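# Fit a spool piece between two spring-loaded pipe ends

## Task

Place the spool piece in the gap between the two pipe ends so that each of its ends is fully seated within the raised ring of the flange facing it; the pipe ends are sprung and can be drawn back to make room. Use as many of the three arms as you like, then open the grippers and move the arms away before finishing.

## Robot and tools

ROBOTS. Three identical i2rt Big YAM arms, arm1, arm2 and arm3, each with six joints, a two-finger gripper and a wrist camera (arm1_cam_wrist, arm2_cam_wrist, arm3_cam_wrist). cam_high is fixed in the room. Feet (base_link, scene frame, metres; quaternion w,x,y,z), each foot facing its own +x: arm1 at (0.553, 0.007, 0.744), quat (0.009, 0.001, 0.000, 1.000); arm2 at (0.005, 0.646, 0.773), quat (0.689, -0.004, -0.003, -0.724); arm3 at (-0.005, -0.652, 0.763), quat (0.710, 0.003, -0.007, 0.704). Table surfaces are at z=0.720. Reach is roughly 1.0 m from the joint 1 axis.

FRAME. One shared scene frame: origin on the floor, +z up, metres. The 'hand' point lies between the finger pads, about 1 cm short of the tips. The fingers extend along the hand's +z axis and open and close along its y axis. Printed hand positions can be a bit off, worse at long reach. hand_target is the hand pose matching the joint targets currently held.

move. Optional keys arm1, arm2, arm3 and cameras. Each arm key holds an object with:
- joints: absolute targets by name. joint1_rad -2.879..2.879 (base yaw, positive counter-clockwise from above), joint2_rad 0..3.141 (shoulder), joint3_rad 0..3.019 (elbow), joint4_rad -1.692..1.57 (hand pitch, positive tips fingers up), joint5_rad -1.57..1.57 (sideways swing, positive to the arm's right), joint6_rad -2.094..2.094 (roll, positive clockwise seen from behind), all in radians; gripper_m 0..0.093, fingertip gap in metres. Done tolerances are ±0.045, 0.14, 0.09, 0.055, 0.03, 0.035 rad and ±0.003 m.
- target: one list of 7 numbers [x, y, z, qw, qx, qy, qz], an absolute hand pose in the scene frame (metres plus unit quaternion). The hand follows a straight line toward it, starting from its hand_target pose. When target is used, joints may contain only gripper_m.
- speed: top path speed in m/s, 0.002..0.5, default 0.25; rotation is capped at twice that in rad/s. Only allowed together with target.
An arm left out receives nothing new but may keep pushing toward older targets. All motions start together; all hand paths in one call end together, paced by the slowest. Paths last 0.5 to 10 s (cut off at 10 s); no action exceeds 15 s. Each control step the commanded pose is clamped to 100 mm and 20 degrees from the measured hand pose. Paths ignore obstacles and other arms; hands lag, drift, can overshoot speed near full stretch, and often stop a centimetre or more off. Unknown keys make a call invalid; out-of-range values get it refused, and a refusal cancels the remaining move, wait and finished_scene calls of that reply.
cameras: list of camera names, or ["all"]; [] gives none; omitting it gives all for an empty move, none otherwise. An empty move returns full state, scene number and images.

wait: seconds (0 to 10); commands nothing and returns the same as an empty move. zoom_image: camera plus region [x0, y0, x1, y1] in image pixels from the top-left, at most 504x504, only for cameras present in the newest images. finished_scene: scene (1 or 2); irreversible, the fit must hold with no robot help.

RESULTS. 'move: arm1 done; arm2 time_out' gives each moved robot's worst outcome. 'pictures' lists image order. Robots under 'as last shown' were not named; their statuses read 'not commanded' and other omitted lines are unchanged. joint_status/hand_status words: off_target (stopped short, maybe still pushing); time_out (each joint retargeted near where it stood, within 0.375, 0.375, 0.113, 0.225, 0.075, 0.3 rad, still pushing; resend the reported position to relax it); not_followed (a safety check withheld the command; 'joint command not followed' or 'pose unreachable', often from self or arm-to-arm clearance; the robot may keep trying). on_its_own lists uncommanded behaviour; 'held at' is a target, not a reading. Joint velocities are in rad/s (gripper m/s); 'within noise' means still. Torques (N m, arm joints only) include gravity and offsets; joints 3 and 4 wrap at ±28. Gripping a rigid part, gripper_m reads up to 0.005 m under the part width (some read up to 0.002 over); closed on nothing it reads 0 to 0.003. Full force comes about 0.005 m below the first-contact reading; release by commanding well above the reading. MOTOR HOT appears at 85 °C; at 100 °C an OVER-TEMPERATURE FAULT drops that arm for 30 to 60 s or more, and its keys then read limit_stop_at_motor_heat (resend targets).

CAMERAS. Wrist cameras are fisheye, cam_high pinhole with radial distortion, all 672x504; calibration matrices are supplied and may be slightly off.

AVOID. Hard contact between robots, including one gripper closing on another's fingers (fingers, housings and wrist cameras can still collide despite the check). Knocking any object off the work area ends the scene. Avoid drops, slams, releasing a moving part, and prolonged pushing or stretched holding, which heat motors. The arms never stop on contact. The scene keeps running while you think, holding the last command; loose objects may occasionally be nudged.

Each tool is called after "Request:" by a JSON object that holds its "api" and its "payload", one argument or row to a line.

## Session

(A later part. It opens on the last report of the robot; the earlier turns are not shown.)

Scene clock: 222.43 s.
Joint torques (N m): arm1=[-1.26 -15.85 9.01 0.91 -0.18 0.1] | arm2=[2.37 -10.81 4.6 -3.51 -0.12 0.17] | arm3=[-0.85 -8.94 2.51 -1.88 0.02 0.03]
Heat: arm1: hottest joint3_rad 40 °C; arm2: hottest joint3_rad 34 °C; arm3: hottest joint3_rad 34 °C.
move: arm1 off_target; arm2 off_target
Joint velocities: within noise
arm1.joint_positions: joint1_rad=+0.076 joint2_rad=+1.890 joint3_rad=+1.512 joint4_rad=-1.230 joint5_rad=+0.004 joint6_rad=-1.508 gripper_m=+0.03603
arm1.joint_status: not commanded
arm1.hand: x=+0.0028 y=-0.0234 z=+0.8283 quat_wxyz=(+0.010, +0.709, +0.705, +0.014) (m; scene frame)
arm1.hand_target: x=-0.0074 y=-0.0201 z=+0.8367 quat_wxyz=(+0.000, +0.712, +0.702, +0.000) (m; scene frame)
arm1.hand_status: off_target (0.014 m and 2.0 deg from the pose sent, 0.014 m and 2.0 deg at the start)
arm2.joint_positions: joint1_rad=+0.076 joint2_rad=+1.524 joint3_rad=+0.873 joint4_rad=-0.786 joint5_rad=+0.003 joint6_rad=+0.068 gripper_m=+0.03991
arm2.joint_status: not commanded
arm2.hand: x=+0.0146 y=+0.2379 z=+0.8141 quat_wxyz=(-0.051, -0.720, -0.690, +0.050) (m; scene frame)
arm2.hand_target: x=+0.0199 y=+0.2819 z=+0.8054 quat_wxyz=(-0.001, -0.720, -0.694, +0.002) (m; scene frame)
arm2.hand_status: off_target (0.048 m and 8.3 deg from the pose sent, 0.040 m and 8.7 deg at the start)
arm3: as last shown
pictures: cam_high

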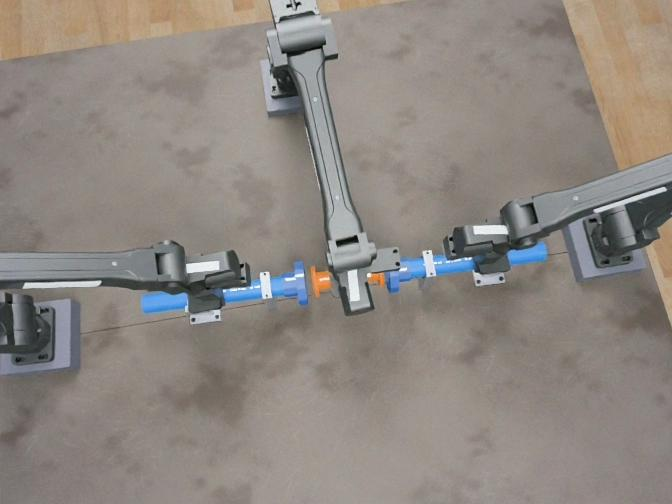

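Request:
{"api": "move", "payload": {
  "arm1": {"target":[-0.0085,-0.0195,0.8342,0,0.7254,0.6884,0],"speed":0.05},
  "cameras": ["cam_high","arm1_cam_wrist"]
}}

Request:
{"api": "zoom_image", "payload": {
  "camera": "cam_high",
  "region": [285, 245, 335, 311]
}}

Request:
{"api": "zoom_image", "payload": {
  "camera": "cam_high",
  "region": [365, 237, 415, 303]
}}

Scene clock: 249.97 s.
Joint torques (N m): arm1=[-1.32 -15.85 9.01 0.85 -0.17 0.28] | arm2=[2.37 -10.87 4.59 -3.52 -0.12 0.17] | arm3=[-1.08 -9.05 2.32 -2 0.04 0.1]
Heat: arm1: hottest joint3_rad 40 °C; arm2: hottest joint3_rad 34 °C; arm3: hottest joint3_rad 32 °C.
move: arm1 off_target
Joint velocities: within noise
arm1.joint_positions: joint1_rad=+0.075 joint2_rad=+1.893 joint3_rad=+1.512 joint4_rad=-1.224 joint5_rad=+0.003 joint6_rad=-1.486 gripper_m=+0.03603
arm1.joint_status: not commanded
arm1.hand: x=+0.0016 y=-0.0227 z=+0.8265 quat_wxyz=(+0.009, +0.717, +0.697, +0.013) (m; scene frame)
arm1.hand_target: x=-0.0083 y=-0.0194 z=+0.8343 quat_wxyz=(+0.000, +0.725, +0.688, +0.000) (m; scene frame)
arm1.hand_status: off_target (0.013 m and 2.3 deg from the pose sent, 0.013 m and 3.3 deg at the start)
arm2, arm3: as last shown
arm2.hand: x=+0.0146 y=+0.2380 z=+0.8140 quat_wxyz=(-0.051, -0.720, -0.690, +0.050) (m; scene frame)
arm2.hand_target: x=+0.0199 y=+0.2820 z=+0.8054 quat_wxyz=(-0.001, -0.720, -0.694, +0.002) (m; scene frame)
pictures: arm1_cam_wrist, cam_high
camera_calibration:
arm1_cam_wrist: T_world_to_cam=[[-0.998846, 0.0299797, -0.0375349, 0.0348583], [0.00253671, 0.813186, 0.581999, -0.457458], [0.047971, 0.581231, -0.812323, 0.809433], [0, 0, 0, 1]] pos_world=[-0.00285083, -0.0995148, 0.92507]

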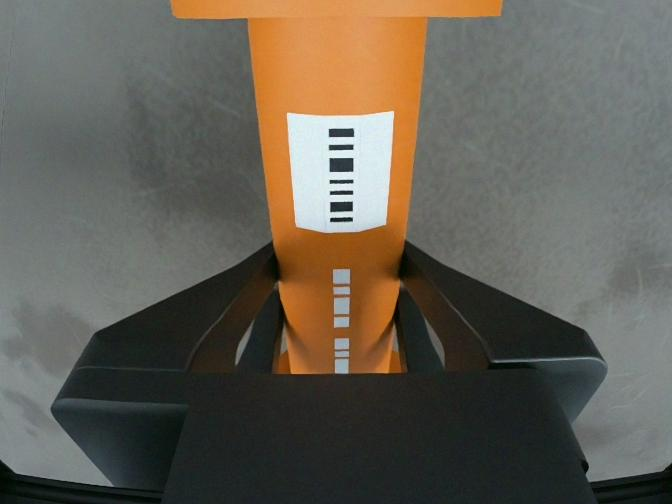

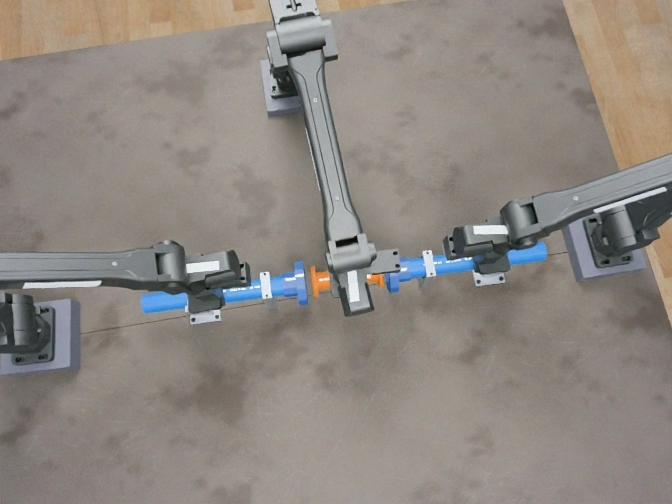

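Scaled by 7.636 from the camera's 672x504 image, which has a finer 960x720 frame.

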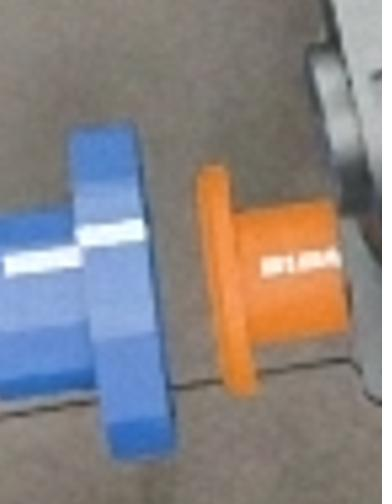

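Scaled by 7.636 from the camera's 672x504 image, which has a finer 960x720 frame.

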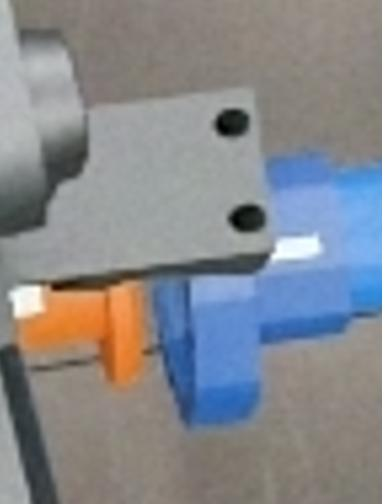

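Request:
{"api": "move", "payload": {
  "arm1": {"target":[-0.0087,-0.0195,0.8328,0,0.7314,0.6820,0],"speed":0.05},
  "arm2": {"target":[0.0202,0.264,0.805,0,0.7200,0.6940,0],"speed":0.06},
  "arm3": {"target":[-0.0082,-0.370,0.805,0,0.6915,-0.7224,0],"speed":0.06},
  "cameras": ["cam_high"]
}}

Request:
{"api": "zoom_image", "payload": {
  "camera": "cam_high",
  "region": [285, 245, 335, 311]
}}

Request:
{"api": "zoom_image", "payload": {
  "camera": "cam_high",
  "region": [365, 237, 415, 303]
}}

Scene clock: 261.07 s.
Joint torques (N m): arm1=[-1.32 -15.74 8.92 0.87 -0.17 0.26] | arm2=[2.14 -10.23 5.72 -2.81 -0.18 0.14] | arm3=[-1.08 -6.83 6.13 -2.02 0.02 0.04]
Heat: arm1: hottest joint3_rad 39 °C; arm2: hottest joint3_rad 34 °C; arm3: hottest joint3_rad 32 °C.
move: arm1 off_target; arm2 off_target; arm3 off_target
Joint velocities: within noise
arm1.joint_positions: joint1_rad=+0.075 joint2_rad=+1.894 joint3_rad=+1.512 joint4_rad=-1.221 joint5_rad=+0.003 joint6_rad=-1.468 gripper_m=+0.03603
arm1.joint_status: not commanded
arm1.hand: x=+0.0009 y=-0.0228 z=+0.8258 quat_wxyz=(+0.009, +0.723, +0.690, +0.012) (m; scene frame)
arm1.hand_target: x=-0.0086 y=-0.0194 z=+0.8330 quat_wxyz=(+0.000, +0.731, +0.682, +0.000) (m; scene frame)
arm1.hand_status: off_target (0.012 m and 2.2 deg from the pose sent, 0.013 m and 3.0 deg at the start)
arm2.joint_positions: joint1_rad=+0.076 joint2_rad=+1.558 joint3_rad=+0.914 joint4_rad=-0.817 joint5_rad=+0.004 joint6_rad=+0.068 gripper_m=+0.03991
arm2.joint_status: not commanded
arm2.hand: x=+0.0147 y=+0.2289 z=+0.8140 quat_wxyz=(-0.043, -0.721, -0.691, +0.043) (m; scene frame)
arm2.hand_target: x=+0.0195 y=+0.2625 z=+0.8057 quat_wxyz=(+0.000, -0.720, -0.694, +0.001) (m; scene frame)
arm2.hand_status: off_target (0.037 m and 6.9 deg from the pose sent, 0.028 m and 8.2 deg at the start)
arm3.joint_positions: joint1_rad=+0.028 joint2_rad=+1.297 joint3_rad=+0.665 joint4_rad=-0.851 joint5_rad=-0.009 joint6_rad=+0.048 gripper_m=+0.03857
arm3.joint_status: not commanded
arm3.hand: x=-0.0119 y=-0.3378 z=+0.8103 quat_wxyz=(-0.034, +0.696, -0.716, -0.038) (m; scene frame)
arm3.hand_target: x=-0.0087 y=-0.3682 z=+0.8047 quat_wxyz=(-0.001, +0.692, -0.722, -0.001) (m; scene frame)
arm3.hand_status: off_target (0.033 m and 5.9 deg from the pose sent, 0.032 m and 5.8 deg at the start)
pictures: cam_high

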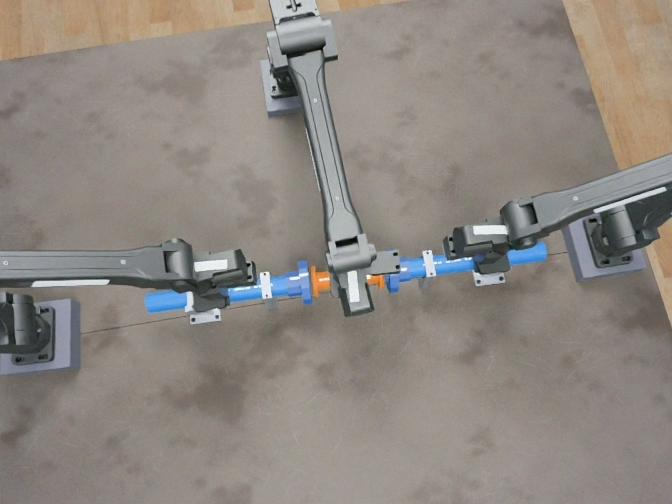

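Scaled by 7.636 from the camera's 672x504 image, which has a finer 960x720 frame.

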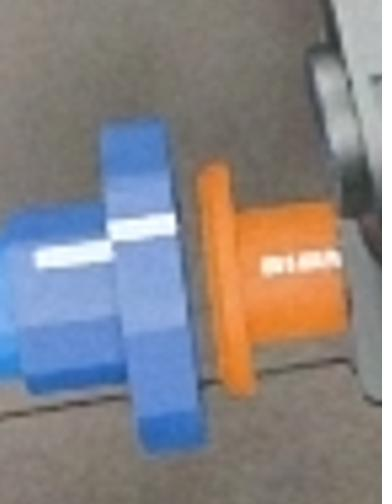

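Scaled by 7.636 from the camera's 672x504 image, which has a finer 960x720 frame.

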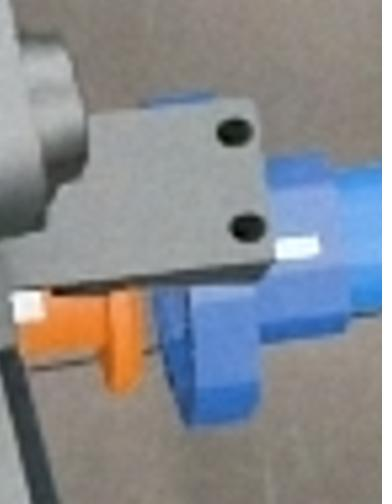

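Request:
{"api": "move", "payload": {
  "arm2": {"target":[0.0192,0.240,0.805,0,0.7200,0.6940,0],"speed":0.05},
  "arm3": {"target":[-0.0075,-0.346,0.805,0,0.6915,-0.7224,0],"speed":0.05}
}}

Request:
{"api": "move", "payload": {
  "arm2": {"target":[0.0185,0.222,0.805,0,0.7200,0.6940,0],"speed":0.05},
  "arm3": {"target":[-0.0070,-0.326,0.805,0,0.6915,-0.7224,0],"speed":0.05},
  "cameras": ["cam_high"]
}}

Request:
{"api": "zoom_image", "payload": {
  "camera": "cam_high",
  "region": [285, 245, 335, 311]
}}

Request:
{"api": "zoom_image", "payload": {
  "camera": "cam_high",
  "region": [365, 237, 415, 303]
}}

Scene clock: 268.67 s.
Joint torques (N m): arm1=[-1.32 -15.79 8.9 0.87 -0.17 0.27] | arm2=[1.79 -9.76 7.21 -1.83 -0.31 0.11] | arm3=[-1.67 -5.36 7.42 -1.36 -0.01 0.03]
Heat: arm1: hottest joint3_rad 39 °C; arm2: hottest joint3_rad 34 °C; arm3: hottest joint3_rad 32 °C.
move: arm2 off_target; arm3 off_target
Joint velocities: within noise
arm1.joint_positions: joint1_rad=+0.075 joint2_rad=+1.894 joint3_rad=+1.512 joint4_rad=-1.221 joint5_rad=+0.003 joint6_rad=-1.467 gripper_m=+0.03603
arm1.joint_status: not commanded
arm1.hand: x=+0.0009 y=-0.0228 z=+0.8258 quat_wxyz=(+0.009, +0.724, +0.690, +0.012) (m; scene frame)
arm1.hand_target: x=-0.0085 y=-0.0194 z=+0.8330 quat_wxyz=(+0.000, +0.731, +0.682, +0.000) (m; scene frame)
arm1.hand_status: not commanded
arm2.joint_positions: joint1_rad=+0.076 joint2_rad=+1.597 joint3_rad=+0.962 joint4_rad=-0.858 joint5_rad=+0.006 joint6_rad=+0.068 gripper_m=+0.03991
arm2.joint_status: not commanded
arm2.hand: x=+0.0146 y=+0.2198 z=+0.8133 quat_wxyz=(-0.030, -0.721, -0.691, +0.033) (m; scene frame)
arm2.hand_target: x=+0.0190 y=+0.2396 z=+0.8057 quat_wxyz=(+0.000, -0.720, -0.694, +0.001) (m; scene frame)
arm2.hand_status: off_target (0.022 m and 5.1 deg from the pose sent, 0.015 m and 7.0 deg at the start)
arm3.joint_positions: joint1_rad=+0.028 joint2_rad=+1.344 joint3_rad=+0.707 joint4_rad=-0.871 joint5_rad=-0.009 joint6_rad=+0.048 gripper_m=+0.03858
arm3.joint_status: not commanded
arm3.hand: x=-0.0120 y=-0.3271 z=+0.8097 quat_wxyz=(-0.026, +0.696, -0.717, -0.029) (m; scene frame)
arm3.hand_target: x=-0.0079 y=-0.3454 z=+0.8053 quat_wxyz=(+0.000, +0.692, -0.722, -0.001) (m; scene frame)
arm3.hand_status: off_target (0.020 m and 4.5 deg from the pose sent, 0.011 m and 5.9 deg at the start)
camera_calibration:
arm1_cam_wrist: T_world_to_cam=[[-0.998202, 0.0482764, -0.0355181, 0.0328936], [0.018581, 0.812686, 0.582405, -0.457384], [0.0569814, 0.580698, -0.812123, 0.808766], [0, 0, 0, 1]] pos_world=[-0.00475154, -0.0995275, 0.924368]
arm2_cam_wrist: T_world_to_cam=[[-0.998761, 0.0497029, 0.00258319, 0.00388478], [0.0439092, 0.855525, 0.515896, -0.602962], [0.0234315, 0.51537, -0.856648, 0.703989], [0, 0, 0, 1]] pos_world=[0.01386, 0.152842, 0.914126]
arm3_cam_wrist: T_world_to_cam=[[0.999544, -0.0298266, -0.00466321, 0.00606351], [-0.0231304, -0.855909, 0.516609, -0.693014], [-0.0194, -0.516265, -0.856209, 0.648161], [0, 0, 0, 1]] pos_world=[-0.00951609, -0.258353, 0.913007]

Scene clock: 269.70 s.
Joint torques (N m): arm1=[-1.2 -16.03 8.9 0.85 -0.11 0.26] | arm2=[1.73 -9.23 8.32 -1.06 -0.34 0.09] | arm3=[-1.96 -5.13 8.43 -0.4 0 -0.03]
Heat: arm1: hottest joint3_rad 39 °C; arm2: hottest joint3_rad 34 °C; arm3: hottest joint3_rad 32 °C.
move: arm2 off_target; arm3 off_target
Joint velocities: within noise
arm1.joint_positions: joint1_rad=+0.075 joint2_rad=+1.898 joint3_rad=+1.512 joint4_rad=-1.221 joint5_rad=+0.002 joint6_rad=-1.467 gripper_m=+0.03603
arm1.joint_status: not commanded
arm1.hand: x=+0.0011 y=-0.0230 z=+0.8240 quat_wxyz=(+0.010, +0.724, +0.690, +0.013) (m; scene frame)
arm1.hand_target: x=-0.0085 y=-0.0195 z=+0.8331 quat_wxyz=(+0.000, +0.731, +0.682, +0.000) (m; scene frame)
arm1.hand_status: not commanded
arm2.joint_positions: joint1_rad=+0.075 joint2_rad=+1.626 joint3_rad=+1.000 joint4_rad=-0.892 joint5_rad=+0.006 joint6_rad=+0.068 gripper_m=+0.03991
arm2.joint_status: not commanded
arm2.hand: x=+0.0142 y=+0.2132 z=+0.8134 quat_wxyz=(-0.021, -0.722, -0.691, +0.024) (m; scene frame)
arm2.hand_target: x=+0.0183 y=+0.2220 z=+0.8055 quat_wxyz=(+0.000, -0.720, -0.694, +0.000) (m; scene frame)
arm2.hand_status: off_target (0.013 m and 3.7 deg from the pose sent, 0.009 m and 5.1 deg at the start)
arm3.joint_positions: joint1_rad=+0.028 joint2_rad=+1.380 joint3_rad=+0.743 joint4_rad=-0.894 joint5_rad=-0.009 joint6_rad=+0.047 gripper_m=+0.03858
arm3.joint_status: not commanded
arm3.hand: x=-0.0122 y=-0.3190 z=+0.8100 quat_wxyz=(-0.018, +0.697, -0.717, -0.020) (m; scene frame)
arm3.hand_target: x=-0.0072 y=-0.3259 z=+0.8053 quat_wxyz=(+0.000, +0.692, -0.722, -0.001) (m; scene frame)
arm3.hand_status: off_target (0.010 m and 3.2 deg from the pose sent, 0.007 m and 4.5 deg at the start)
pictures: cam_high

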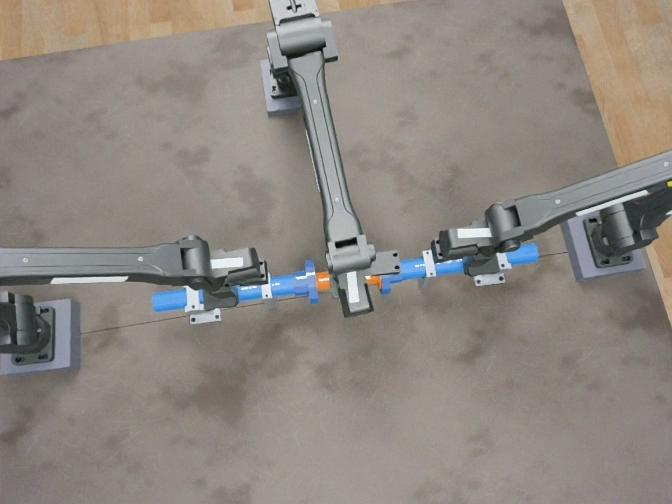

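Scaled by 7.636 from the camera's 672x504 image, which has a finer 960x720 frame.

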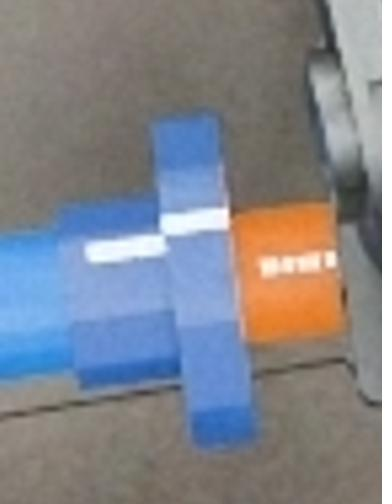

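Scaled by 7.636 from the camera's 672x504 image, which has a finer 960x720 frame.

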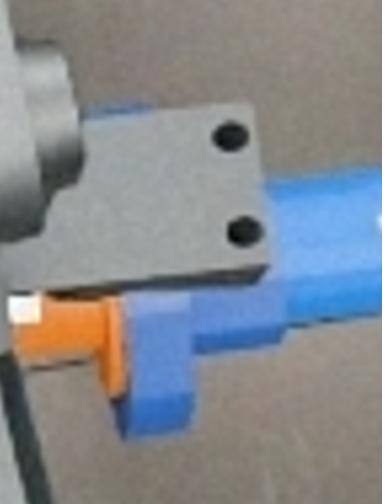

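Request:
{"api": "move", "payload": {
  "arm2": {"target":[0.0178,0.205,0.805,0,0.7200,0.6940,0],"speed":0.05},
  "arm3": {"target":[-0.0065,-0.310,0.805,0,0.6915,-0.7224,0],"speed":0.05}
}}

Request:
{"api": "move", "payload": {
  "arm1": {"joints":{"gripper_m":0.045}},
  "arm2": {"target":[0.0175,0.196,0.805,0,0.7200,0.6940,0],"speed":0.05},
  "arm3": {"target":[-0.0062,-0.300,0.805,0,0.6915,-0.7224,0],"speed":0.05},
  "cameras": ["cam_high","arm1_cam_wrist"]
}}

Request:
{"api": "zoom_image", "payload": {
  "camera": "cam_high",
  "region": [285, 245, 335, 311]
}}

Request:
{"api": "zoom_image", "payload": {
  "camera": "cam_high",
  "region": [365, 237, 415, 303]
}}

Scene clock: 277.17 s.
Joint torques (N m): arm1=[-1.32 -16.09 8.88 0.87 -0.18 0.27] | arm2=[1.49 -8.35 9.83 0.02 -0.35 0.06] | arm3=[-1.67 -4.25 9.37 0.76 -0.05 0.01]
Heat: arm1: hottest joint3_rad 39 °C; arm2: hottest joint3_rad 34 °C; arm3: hottest joint3_rad 32 °C.
move: arm2 off_target; arm3 done
Joint velocities: within noise
arm1.joint_positions: joint1_rad=+0.075 joint2_rad=+1.898 joint3_rad=+1.512 joint4_rad=-1.221 joint5_rad=+0.003 joint6_rad=-1.467 gripper_m=+0.03603
arm1.joint_status: not commanded
arm1.hand: x=+0.0011 y=-0.0227 z=+0.8238 quat_wxyz=(+0.010, +0.724, +0.690, +0.014) (m; scene frame)
arm1.hand_target: x=-0.0085 y=-0.0195 z=+0.8330 quat_wxyz=(+0.000, +0.731, +0.682, +0.000) (m; scene frame)
arm1.hand_status: not commanded
arm2.joint_positions: joint1_rad=+0.074 joint2_rad=+1.650 joint3_rad=+1.032 joint4_rad=-0.936 joint5_rad=+0.006 joint6_rad=+0.068 gripper_m=+0.03991
arm2.joint_status: not commanded
arm2.hand: x=+0.0141 y=+0.2111 z=+0.8133 quat_wxyz=(-0.007, -0.722, -0.691, +0.013) (m; scene frame)
arm2.hand_target: x=+0.0178 y=+0.2053 z=+0.8050 quat_wxyz=(+0.000, -0.720, -0.694, +0.000) (m; scene frame)
arm2.hand_status: off_target (0.011 m and 1.7 deg from the pose sent, 0.012 m and 3.7 deg at the start)
arm3.joint_positions: joint1_rad=+0.028 joint2_rad=+1.407 joint3_rad=+0.771 joint4_rad=-0.924 joint5_rad=-0.009 joint6_rad=+0.047 gripper_m=+0.03858
arm3.joint_status: not commanded
arm3.hand: x=-0.0122 y=-0.3155 z=+0.8101 quat_wxyz=(-0.008, +0.697, -0.717, -0.009) (m; scene frame)
arm3.hand_target: x=-0.0065 y=-0.3103 z=+0.8051 quat_wxyz=(+0.000, +0.691, -0.722, +0.000) (m; scene frame)
arm3.hand_status: done (0.009 m and 1.6 deg from the pose sent, 0.012 m and 3.1 deg at the start)
camera_calibration:
arm1_cam_wrist: T_world_to_cam=[[-0.998066, 0.0481894, -0.0392806, 0.0360753], [0.0163064, 0.812607, 0.582583, -0.456342], [0.059994, 0.580816, -0.811821, 0.806824], [0, 0, 0, 1]] pos_world=[-0.00495782, -0.0995277, 0.922271]
arm2_cam_wrist: T_world_to_cam=[[-0.998687, 0.0506738, 0.00753362, -0.000413755], [0.0460077, 0.82243, 0.567003, -0.630074], [0.0225364, 0.566605, -0.823681, 0.670878], [0, 0, 0, 1]] pos_world=[0.0134559, 0.13809, 0.909847]
arm3_cam_wrist: T_world_to_cam=[[0.999581, -0.0288573, -0.0020723, 0.00483038], [-0.0227288, -0.827576, 0.560894, -0.710215], [-0.0179009, -0.560612, -0.827885, 0.617505], [0, 0, 0, 1]] pos_world=[-0.00991681, -0.241437, 0.909588]

Scene clock: 278.13 s.
Joint torques (N m): arm1=[-1.26 -16.03 8.92 0.87 -0.17 0.26] | arm2=[1.38 -8.06 10.65 0.57 -0.34 0.05] | arm3=[-2.43 -4.37 10.28 1.21 0.07 -0.09]
Heat: arm1: hottest joint3_rad 39 °C; arm2: hottest joint3_rad 34 °C; arm3: hottest joint3_rad 33 °C.
move: arm1 done; arm2 off_target; arm3 off_target
Joint velocities: within noise
arm1.joint_positions: joint1_rad=+0.075 joint2_rad=+1.897 joint3_rad=+1.512 joint4_rad=-1.221 joint5_rad=+0.003 joint6_rad=-1.467 gripper_m=+0.04493
arm1.joint_status: all done
arm1.hand: x=+0.0010 y=-0.0228 z=+0.8242 quat_wxyz=(+0.010, +0.724, +0.690, +0.013) (m; scene frame)
arm1.hand_target: x=-0.0085 y=-0.0195 z=+0.8329 quat_wxyz=(+0.000, +0.731, +0.682, +0.000) (m; scene frame)
arm1.hand_status: not commanded
arm2.joint_positions: joint1_rad=+0.074 joint2_rad=+1.663 joint3_rad=+1.049 joint4_rad=-0.960 joint5_rad=+0.006 joint6_rad=+0.068 gripper_m=+0.03991
arm2.joint_status: not commanded
arm2.hand: x=+0.0141 y=+0.2104 z=+0.8134 quat_wxyz=(+0.000, -0.722, -0.692, +0.006) (m; scene frame)
arm2.hand_target: x=+0.0175 y=+0.1967 z=+0.8051 quat_wxyz=(+0.000, -0.720, -0.694, +0.000) (m; scene frame)
arm2.hand_status: off_target (0.017 m and 0.8 deg from the pose sent, 0.018 m and 1.7 deg at the start)
arm3.joint_positions: joint1_rad=+0.028 joint2_rad=+1.420 joint3_rad=+0.785 joint4_rad=-0.944 joint5_rad=-0.009 joint6_rad=+0.047 gripper_m=+0.03858
arm3.joint_status: not commanded
arm3.hand: x=-0.0122 y=-0.3152 z=+0.8102 quat_wxyz=(-0.001, +0.697, -0.717, -0.002) (m; scene frame)
arm3.hand_target: x=-0.0062 y=-0.3007 z=+0.8053 quat_wxyz=(+0.000, +0.691, -0.722, +0.000) (m; scene frame)
arm3.hand_status: off_target (0.017 m and 0.9 deg from the pose sent, 0.017 m and 1.6 deg at the start)
pictures: arm1_cam_wrist, cam_high
camera_calibration:
arm1_cam_wrist: T_world_to_cam=[[-0.998088, 0.0482794, -0.0386039, 0.0355851], [0.0167981, 0.812835, 0.582252, -0.456223], [0.0594894, 0.58049, -0.812091, 0.807495], [0, 0, 0, 1]] pos_world=[-0.00485668, -0.0996271, 0.92277]

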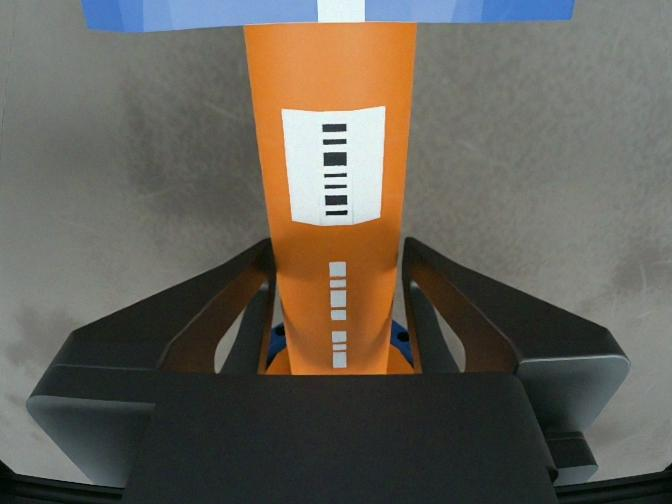

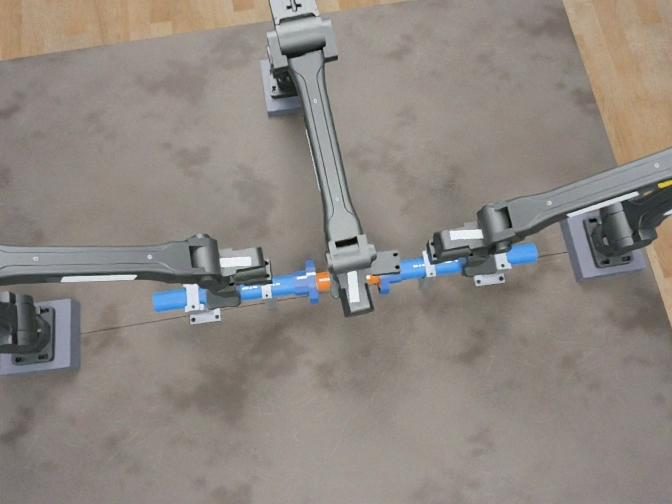

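Scaled by 7.636 from the camera's 672x504 image, which has a finer 960x720 frame.

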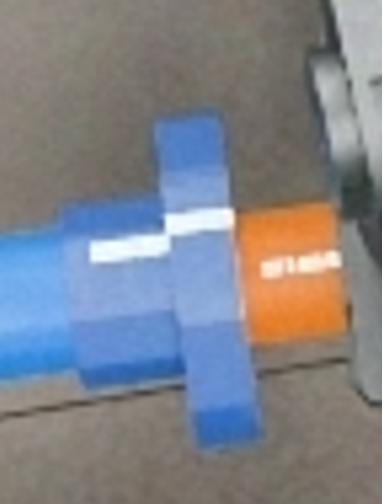

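Scaled by 7.636 from the camera's 672x504 image, which has a finer 960x720 frame.

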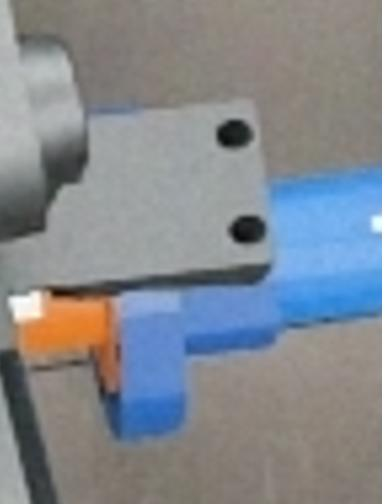

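Request:
{"api": "move", "payload": {
  "arm1": {"joints":{"gripper_m":0.088}},
  "arm2": {"target":[0.0180,0.211,0.805,0,0.7200,0.6940,0],"speed":0.05},
  "arm3": {"target":[-0.0065,-0.315,0.805,0,0.6915,-0.7224,0],"speed":0.05}
}}

Request:
{"api": "move", "payload": {
  "arm1": {"target":[-0.010,-0.0205,0.93,0,0.7254,0.6884,0],"speed":0.08},
  "arm2": {"joints":{"gripper_m":0.08}},
  "arm3": {"joints":{"gripper_m":0.08}},
  "cameras": ["cam_high","arm1_cam_wrist","arm2_cam_wrist","arm3_cam_wrist"]
}}

Scene clock: 287.10 s.
Joint torques (N m): arm1=[-1.32 -16.03 8.92 0.87 -0.17 0.26] | arm2=[1.49 -10.52 6.97 0.94 -0.35 0.07] | arm3=[-2.26 -6.59 7.17 1.35 -0.05 0]
Heat: arm1: hottest joint3_rad 39 °C; arm2: hottest joint3_rad 36 °C; arm3: hottest joint3_rad 34 °C.
move: arm1 done; arm2 done; arm3 done
Joint velocities: within noise
arm1.joint_positions: joint1_rad=+0.075 joint2_rad=+1.897 joint3_rad=+1.512 joint4_rad=-1.221 joint5_rad=+0.003 joint6_rad=-1.467 gripper_m=+0.08790
arm1.joint_status: all done
arm1.hand: x=+0.0010 y=-0.0228 z=+0.8242 quat_wxyz=(+0.010, +0.724, +0.690, +0.013) (m; scene frame)
arm1.hand_target: x=-0.0085 y=-0.0195 z=+0.8329 quat_wxyz=(+0.000, +0.731, +0.682, +0.000) (m; scene frame)
arm1.hand_status: not commanded
arm2.joint_positions: joint1_rad=+0.074 joint2_rad=+1.663 joint3_rad=+1.049 joint4_rad=-0.960 joint5_rad=+0.006 joint6_rad=+0.068 gripper_m=+0.03991
arm2.joint_status: not commanded
arm2.hand: x=+0.0141 y=+0.2105 z=+0.8134 quat_wxyz=(+0.000, -0.722, -0.692, +0.006) (m; scene frame)
arm2.hand_target: x=+0.0179 y=+0.2112 z=+0.8052 quat_wxyz=(+0.000, -0.720, -0.694, +0.000) (m; scene frame)
arm2.hand_status: done (0.009 m and 0.8 deg from the pose sent, 0.009 m and 0.8 deg at the start)
arm3.joint_positions: joint1_rad=+0.028 joint2_rad=+1.420 joint3_rad=+0.785 joint4_rad=-0.944 joint5_rad=-0.009 joint6_rad=+0.047 gripper_m=+0.03858
arm3.joint_status: not commanded
arm3.hand: x=-0.0122 y=-0.3151 z=+0.8104 quat_wxyz=(-0.001, +0.697, -0.717, -0.002) (m; scene frame)
arm3.hand_target: x=-0.0066 y=-0.3151 z=+0.8051 quat_wxyz=(+0.000, +0.691, -0.722, +0.000) (m; scene frame)
arm3.hand_status: done (0.008 m and 0.9 deg from the pose sent, 0.008 m and 0.9 deg at the start)
camera_calibration:
arm1_cam_wrist: T_world_to_cam=[[-0.998088, 0.0482794, -0.0386039, 0.0355851], [0.0167981, 0.812835, 0.582252, -0.456223], [0.0594894, 0.58049, -0.812091, 0.807495], [0, 0, 0, 1]] pos_world=[-0.00485668, -0.0996271, 0.92277]
arm2_cam_wrist: T_world_to_cam=[[-0.998695, 0.0502472, 0.00908609, -0.00163293], [0.0461098, 0.810999, 0.583228, -0.64046], [0.0219367, 0.582886, -0.812258, 0.658543], [0, 0, 0, 1]] pos_world=[0.0134544, 0.135639, 0.908456]
arm3_cam_wrist: T_world_to_cam=[[0.99958, -0.0289635, -0.00110241, 0.00398807], [-0.0230285, -0.816699, 0.576604, -0.719303], [-0.0176008, -0.576336, -0.817023, 0.604174], [0, 0, 0, 1]] pos_world=[-0.0099169, -0.239131, 0.908381]

Scene clock: 289.00 s.
Joint torques (N m): arm1=[-1.14 -16.5 11.75 -0.12 -0.15 0.08] | arm2=[1.55 -10.7 6.97 0.83 -0.12 0.07] | arm3=[-1.79 -6.53 7.09 0.98 0.02 -0.01]
Heat: arm1: hottest joint3_rad 39 °C; arm2: hottest joint3_rad 36 °C; arm3: hottest joint3_rad 34 °C.
move: arm1 off_target; arm2 done; arm3 done
Joint velocities: within noise
arm1.joint_positions: joint1_rad=+0.075 joint2_rad=+1.845 joint3_rad=+1.654 joint4_rad=-1.433 joint5_rad=+0.003 joint6_rad=-1.467 gripper_m=+0.08790
arm1.joint_status: not commanded
arm1.hand: x=+0.0025 y=-0.0227 z=+0.9047 quat_wxyz=(+0.015, +0.723, +0.690, +0.020) (m; scene frame)
arm1.hand_target: x=-0.0089 y=-0.0205 z=+0.9299 quat_wxyz=(+0.000, +0.725, +0.688, +0.000) (m; scene frame)
arm1.hand_status: off_target (0.028 m and 2.9 deg from the pose sent, 0.106 m and 1.9 deg at the start)
arm2.joint_positions: joint1_rad=+0.074 joint2_rad=+1.664 joint3_rad=+1.048 joint4_rad=-0.957 joint5_rad=+0.002 joint6_rad=+0.068 gripper_m=+0.07992
arm2.joint_status: all done
arm2.hand: x=+0.0149 y=+0.2101 z=+0.8127 quat_wxyz=(-0.002, -0.722, -0.692, +0.004) (m; scene frame)
arm2.hand_target: x=+0.0179 y=+0.2113 z=+0.8050 quat_wxyz=(+0.000, -0.720, -0.694, +0.000) (m; scene frame)
arm2.hand_status: not commanded
arm3.joint_positions: joint1_rad=+0.028 joint2_rad=+1.420 joint3_rad=+0.784 joint4_rad=-0.941 joint5_rad=-0.009 joint6_rad=+0.047 gripper_m=+0.07995
arm3.joint_status: all done
arm3.hand: x=-0.0122 y=-0.3145 z=+0.8101 quat_wxyz=(-0.002, +0.697, -0.717, -0.003) (m; scene frame)
arm3.hand_target: x=-0.0066 y=-0.3152 z=+0.8051 quat_wxyz=(+0.000, +0.691, -0.722, +0.000) (m; scene frame)
arm3.hand_status: not commanded
pictures: arm1_cam_wrist, arm2_cam_wrist, arm3_cam_wrist, cam_high
camera_calibration:
arm1_cam_wrist: T_world_to_cam=[[-0.997263, 0.0482822, -0.0559923, 0.0558982], [0.00657444, 0.812234, 0.583294, -0.504217], [0.0736416, 0.58133, -0.810329, 0.871059], [0, 0, 0, 1]] pos_world=[-0.00508596, -0.0995288, 1.00308]
arm2_cam_wrist: T_world_to_cam=[[-0.998734, 0.0501361, 0.00404323, 0.00339343], [0.0431, 0.811586, 0.582642, -0.639337], [0.0259299, 0.582078, -0.812719, 0.658623], [0, 0, 0, 1]] pos_world=[0.0138665, 0.135337, 0.907766]
arm3_cam_wrist: T_world_to_cam=[[0.999578, -0.029019, -0.0012614, 0.00413073], [-0.0230304, -0.818263, 0.574382, -0.717333], [-0.0177002, -0.574111, -0.818586, 0.606355], [0, 0, 0, 1]] pos_world=[-0.00991685, -0.238732, 0.908382]

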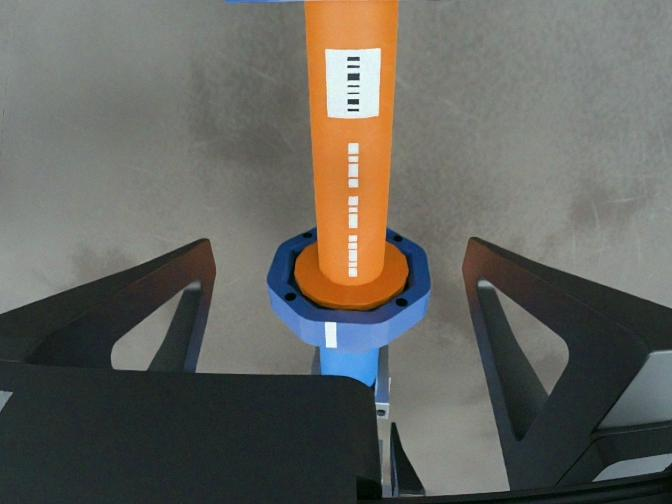

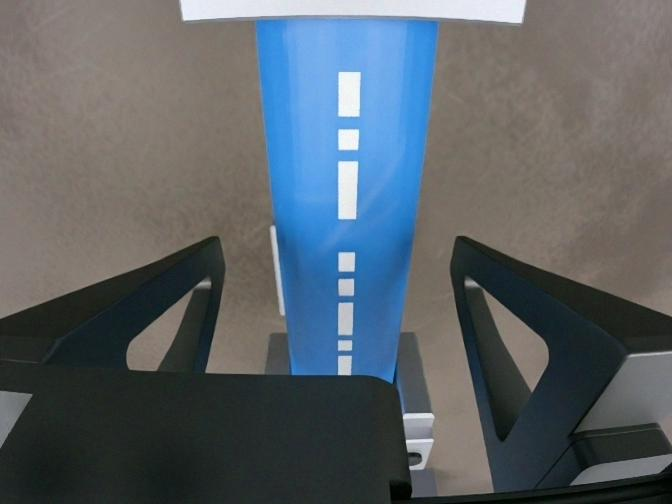

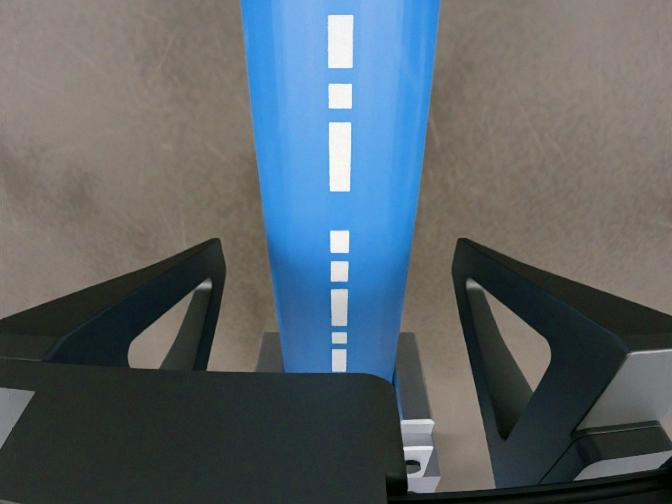

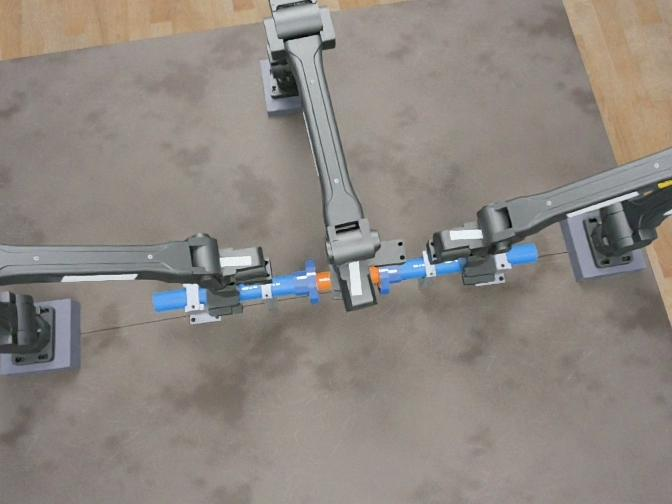

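Request:
{"api": "move", "payload": {
  "arm1": {"target":[0.05,-0.0205,1.08,0,0.7254,0.6884,0],"speed":0.15},
  "arm2": {"target":[0.018,0.24,0.99,0,0.7200,0.6940,0],"speed":0.12},
  "arm3": {"target":[-0.0065,-0.34,0.99,0,0.6915,-0.7224,0],"speed":0.12},
  "cameras": ["all"]
}}

Request:
{"api": "zoom_image", "payload": {
  "camera": "cam_high",
  "region": [290, 240, 410, 310]
}}

Scene clock: 301.03 s.
Joint torques (N m): arm1=[-0.67 -13.16 11.89 0.08 -0.16 0.15] | arm2=[1.61 -10.29 12.93 0.12 -0.12 0.08] | arm3=[-1.61 -6.24 12.82 0.64 0.01 -0.05]
Heat: arm1: hottest joint3_rad 42 °C; arm2: hottest joint3_rad 37 °C; arm3: hottest joint3_rad 35 °C.
move: arm1 off_target; arm2 off_target; arm3 off_target
Joint velocities: within noise
arm1.joint_positions: joint1_rad=+0.075 joint2_rad=+1.623 joint3_rad=+1.765 joint4_rad=-1.667 joint5_rad=+0.003 joint6_rad=-1.467 gripper_m=+0.08790
arm1.joint_status: not commanded
arm1.hand: x=+0.0557 y=-0.0196 z=+1.0595 quat_wxyz=(-0.017, +0.723, +0.690, -0.018) (m; scene frame)
arm1.hand_target: x=+0.0508 y=-0.0205 z=+1.0792 quat_wxyz=(-0.028, +0.724, +0.688, -0.033) (m; scene frame)
arm1.hand_status: off_target (0.021 m and 2.8 deg from the pose sent, 0.182 m and 2.9 deg at the start; a joint's target at an end of its range on 34 of 69 steps)
arm2.joint_positions: joint1_rad=+0.074 joint2_rad=+1.427 joint3_rad=+1.220 joint4_rad=-1.424 joint5_rad=+0.001 joint6_rad=+0.068 gripper_m=+0.07992
arm2.joint_status: not commanded
arm2.hand: x=+0.0143 y=+0.2539 z=+0.9686 quat_wxyz=(+0.019, -0.722, -0.691, -0.015) (m; scene frame)
arm2.hand_target: x=+0.0180 y=+0.2410 z=+0.9898 quat_wxyz=(+0.000, -0.720, -0.694, +0.000) (m; scene frame)
arm2.hand_status: off_target (0.026 m and 2.8 deg from the pose sent, 0.180 m and 0.7 deg at the start)
arm3.joint_positions: joint1_rad=+0.027 joint2_rad=+1.176 joint3_rad=+1.027 joint4_rad=-1.479 joint5_rad=-0.009 joint6_rad=+0.047 gripper_m=+0.07995
arm3.joint_status: not commanded
arm3.hand: x=-0.0123 y=-0.3520 z=+0.9715 quat_wxyz=(+0.015, +0.696, -0.717, +0.015) (m; scene frame)
arm3.hand_target: x=-0.0066 y=-0.3408 z=+0.9898 quat_wxyz=(+0.000, +0.691, -0.722, +0.000) (m; scene frame)
arm3.hand_status: off_target (0.023 m and 2.6 deg from the pose sent, 0.182 m and 1.0 deg at the start)
pictures: arm1_cam_wrist, arm2_cam_wrist, arm3_cam_wrist, cam_high
camera_calibration:
arm1_cam_wrist: T_world_to_cam=[[-0.997943, 0.048249, 0.0422053, 0.0133904], [0.0637567, 0.815452, 0.575303, -0.591962], [-0.00665858, 0.576811, -0.816851, 1.00204], [0, 0, 0, 1]] pos_world=[0.0577766, -0.0959197, 1.15851]
arm2_cam_wrist: T_world_to_cam=[[-0.998722, 0.0499229, 0.00792458, -0.00382264], [0.0438002, 0.776445, 0.628661, -0.801449], [0.0252315, 0.628204, -0.777639, 0.714251], [0, 0, 0, 1]] pos_world=[0.0132643, 0.173777, 1.0593]
arm3_cam_wrist: T_world_to_cam=[[0.999534, -0.0305078, 0.00108901, 0.000470878], [-0.0247297, -0.788279, 0.614821, -0.869453], [-0.0178984, -0.614562, -0.788666, 0.67355], [0, 0, 0, 1]] pos_world=[-0.00991653, -0.271419, 1.06576]

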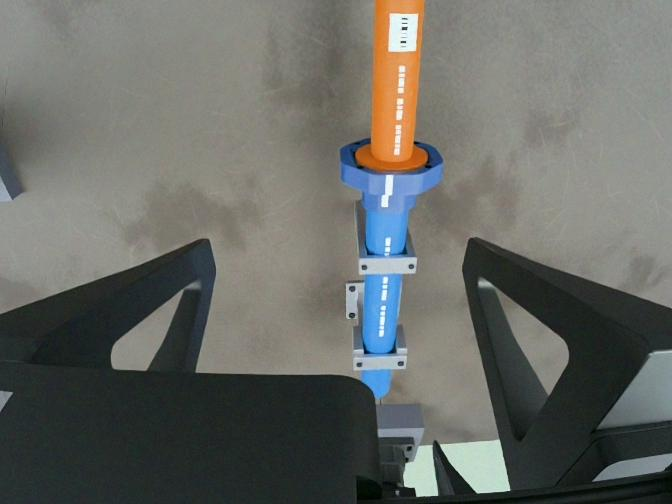

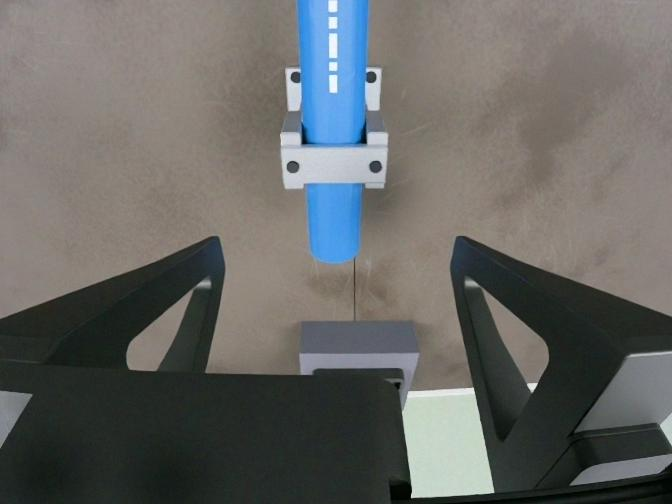

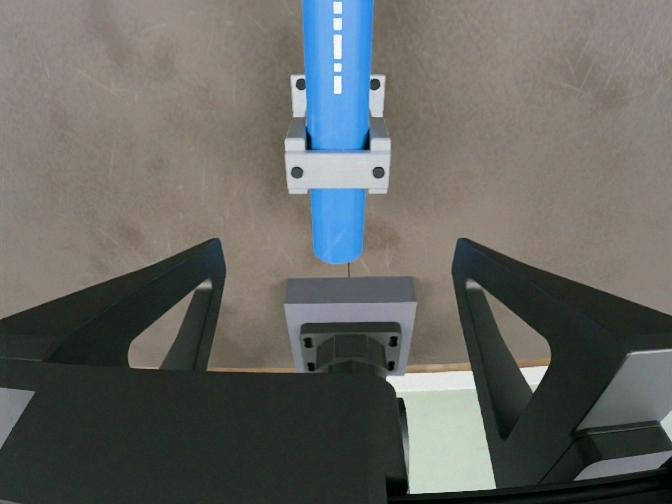

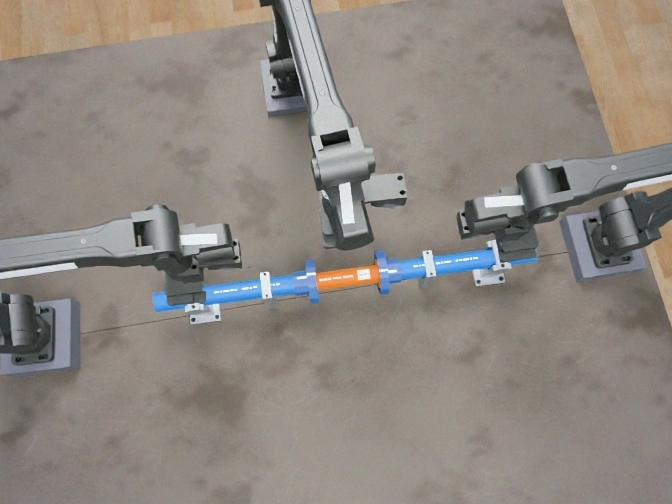

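Scaled by 4.200 from the camera's 672x504 image, which has a finer 960x720 frame.

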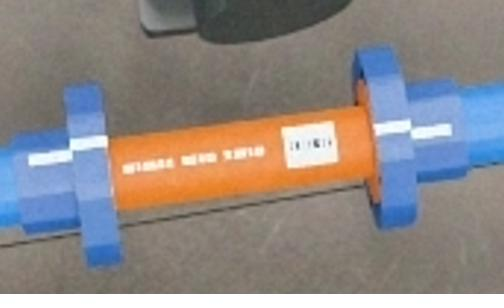

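Request:
{"api": "zoom_image", "payload": {
  "camera": "arm1_cam_wrist",
  "region": [310, 110, 470, 230]
}}

Request:
{"api": "move", "payload": {
  "arm1": {"joints":{"joint6_rad":1.57}},
  "cameras": ["all"]
}}

Scaled by 3.150 from the camera's 672x504 image, which has a finer 960x720 frame.

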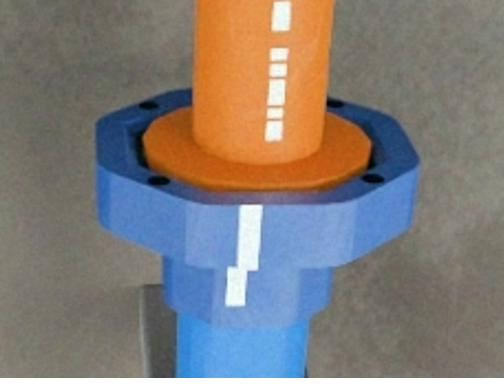

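Scene clock: 305.83 s.
Joint torques (N m): arm1=[-0.67 -13.04 11.89 0.1 0.02 0.27] | arm2=[1.61 -10.23 12.92 0.1 -0.12 0.08] | arm3=[-1.85 -5.42 13.01 0.53 -0.02 -0.06]
Heat: arm1: hottest joint3_rad 42 °C; arm2: hottest joint3_rad 38 °C; arm3: hottest joint3_rad 35 °C.
move: arm1 done
Joint velocities: within noise
arm1.joint_positions: joint1_rad=+0.075 joint2_rad=+1.623 joint3_rad=+1.765 joint4_rad=-1.667 joint5_rad=+0.002 joint6_rad=+1.555 gripper_m=+0.08797
arm1.joint_status: all done
arm1.hand: x=+0.0557 y=-0.0197 z=+1.0595 quat_wxyz=(+0.017, +0.732, -0.681, -0.018) (m; scene frame)
arm1.hand_target: x=+0.0508 y=-0.0205 z=+1.0792 quat_wxyz=(+0.032, +0.726, -0.686, -0.030) (m; scene frame)
arm1.hand_status: not commanded
arm2, arm3: as last shown
arm2.hand: x=+0.0143 y=+0.2540 z=+0.9686 quat_wxyz=(+0.019, -0.722, -0.691, -0.015) (m; scene frame)
arm3.hand: x=-0.0123 y=-0.3521 z=+0.9715 quat_wxyz=(+0.015, +0.696, -0.717, +0.015) (m; scene frame)
pictures: arm1_cam_wrist, arm2_cam_wrist, arm3_cam_wrist, cam_high
camera_calibration:
arm1_cam_wrist: T_world_to_cam=[[0.995954, 0.0711539, -0.0548846, 0.00562769], [0.0897845, -0.813318, 0.57485, -0.624949], [-0.00373583, -0.577452, -0.816416, 0.978816], [0, 0, 0, 1]] pos_world=[0.0541625, 0.0565366, 1.15868]
arm2_cam_wrist: T_world_to_cam=[[-0.998722, 0.0499219, 0.00794487, -0.00384401], [0.0438032, 0.776219, 0.62894, -0.801706], [0.0252309, 0.628484, -0.777414, 0.713963], [0, 0, 0, 1]] pos_world=[0.0132643, 0.173778, 1.0593]
arm3_cam_wrist: T_world_to_cam=[[0.999534, -0.0305067, 0.00109991, 0.00045653], [-0.0247291, -0.788058, 0.615105, -0.869774], [-0.017898, -0.614845, -0.788445, 0.673176], [0, 0, 0, 1]] pos_world=[-0.00991653, -0.271519, 1.06576]

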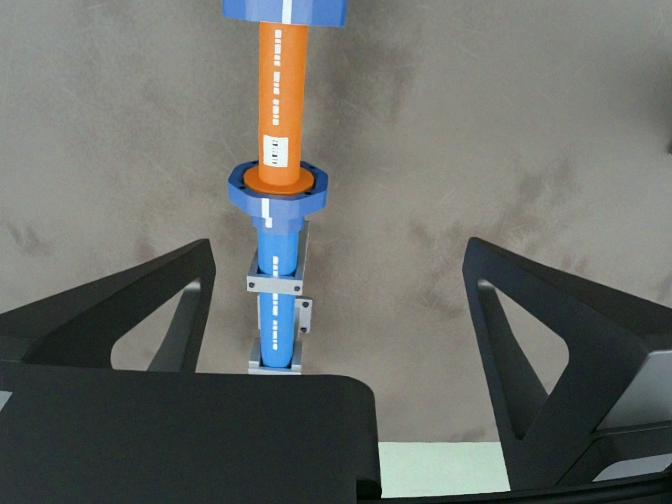

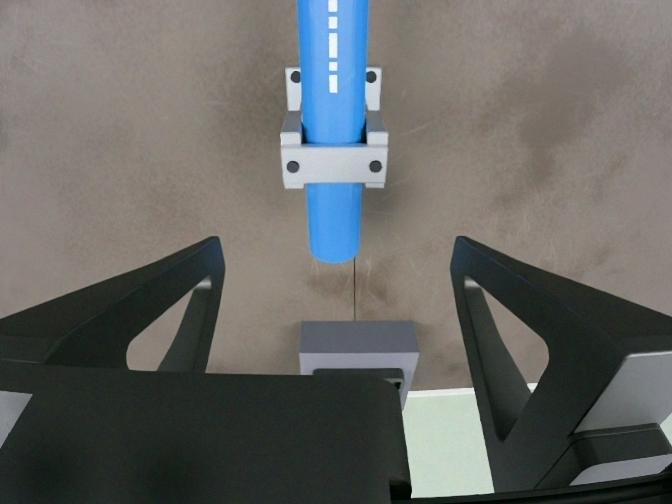

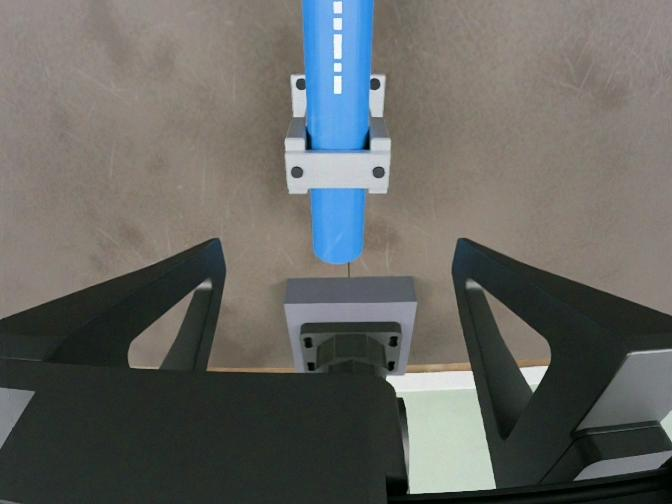

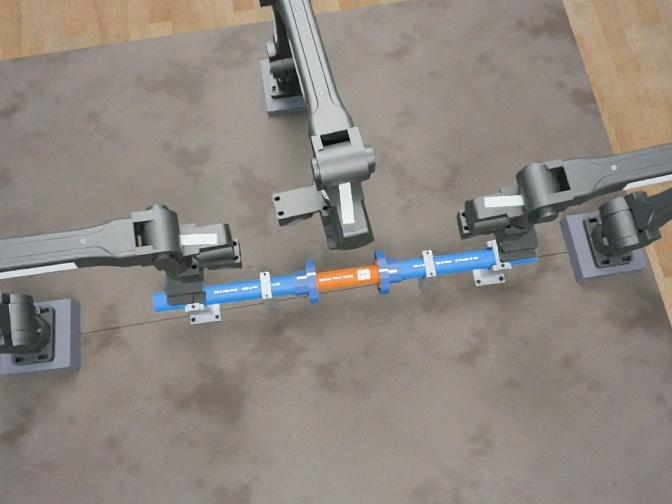

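Request:
{"api": "zoom_image", "payload": {
  "camera": "arm1_cam_wrist",
  "region": [210, 130, 350, 235]
}}

Scaled by 3.600 from the camera's 672x504 image, which has a finer 960x720 frame.

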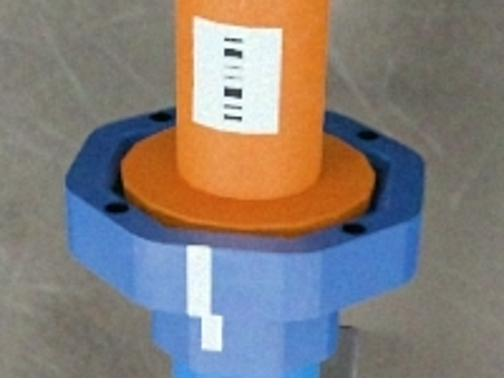

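Request:
{"api": "zoom_image", "payload": {
  "camera": "arm1_cam_wrist",
  "region": [225, 150, 335, 220]
}}

Request:
{"api": "zoom_image", "payload": {
  "camera": "cam_high",
  "region": [300, 245, 400, 310]
}}

Scaled by 4.582 from the camera's 672x504 image, which has a finer 960x720 frame.

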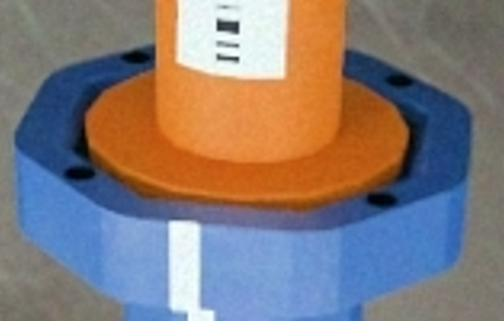

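Scaled by 5.040 from the camera's 672x504 image, which has a finer 960x720 frame.

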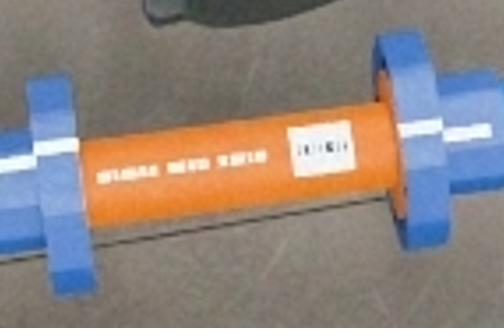

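Request:
{"api": "finished_scene", "payload": {
  "scene": 2
}}

The scene is finished: the task was done.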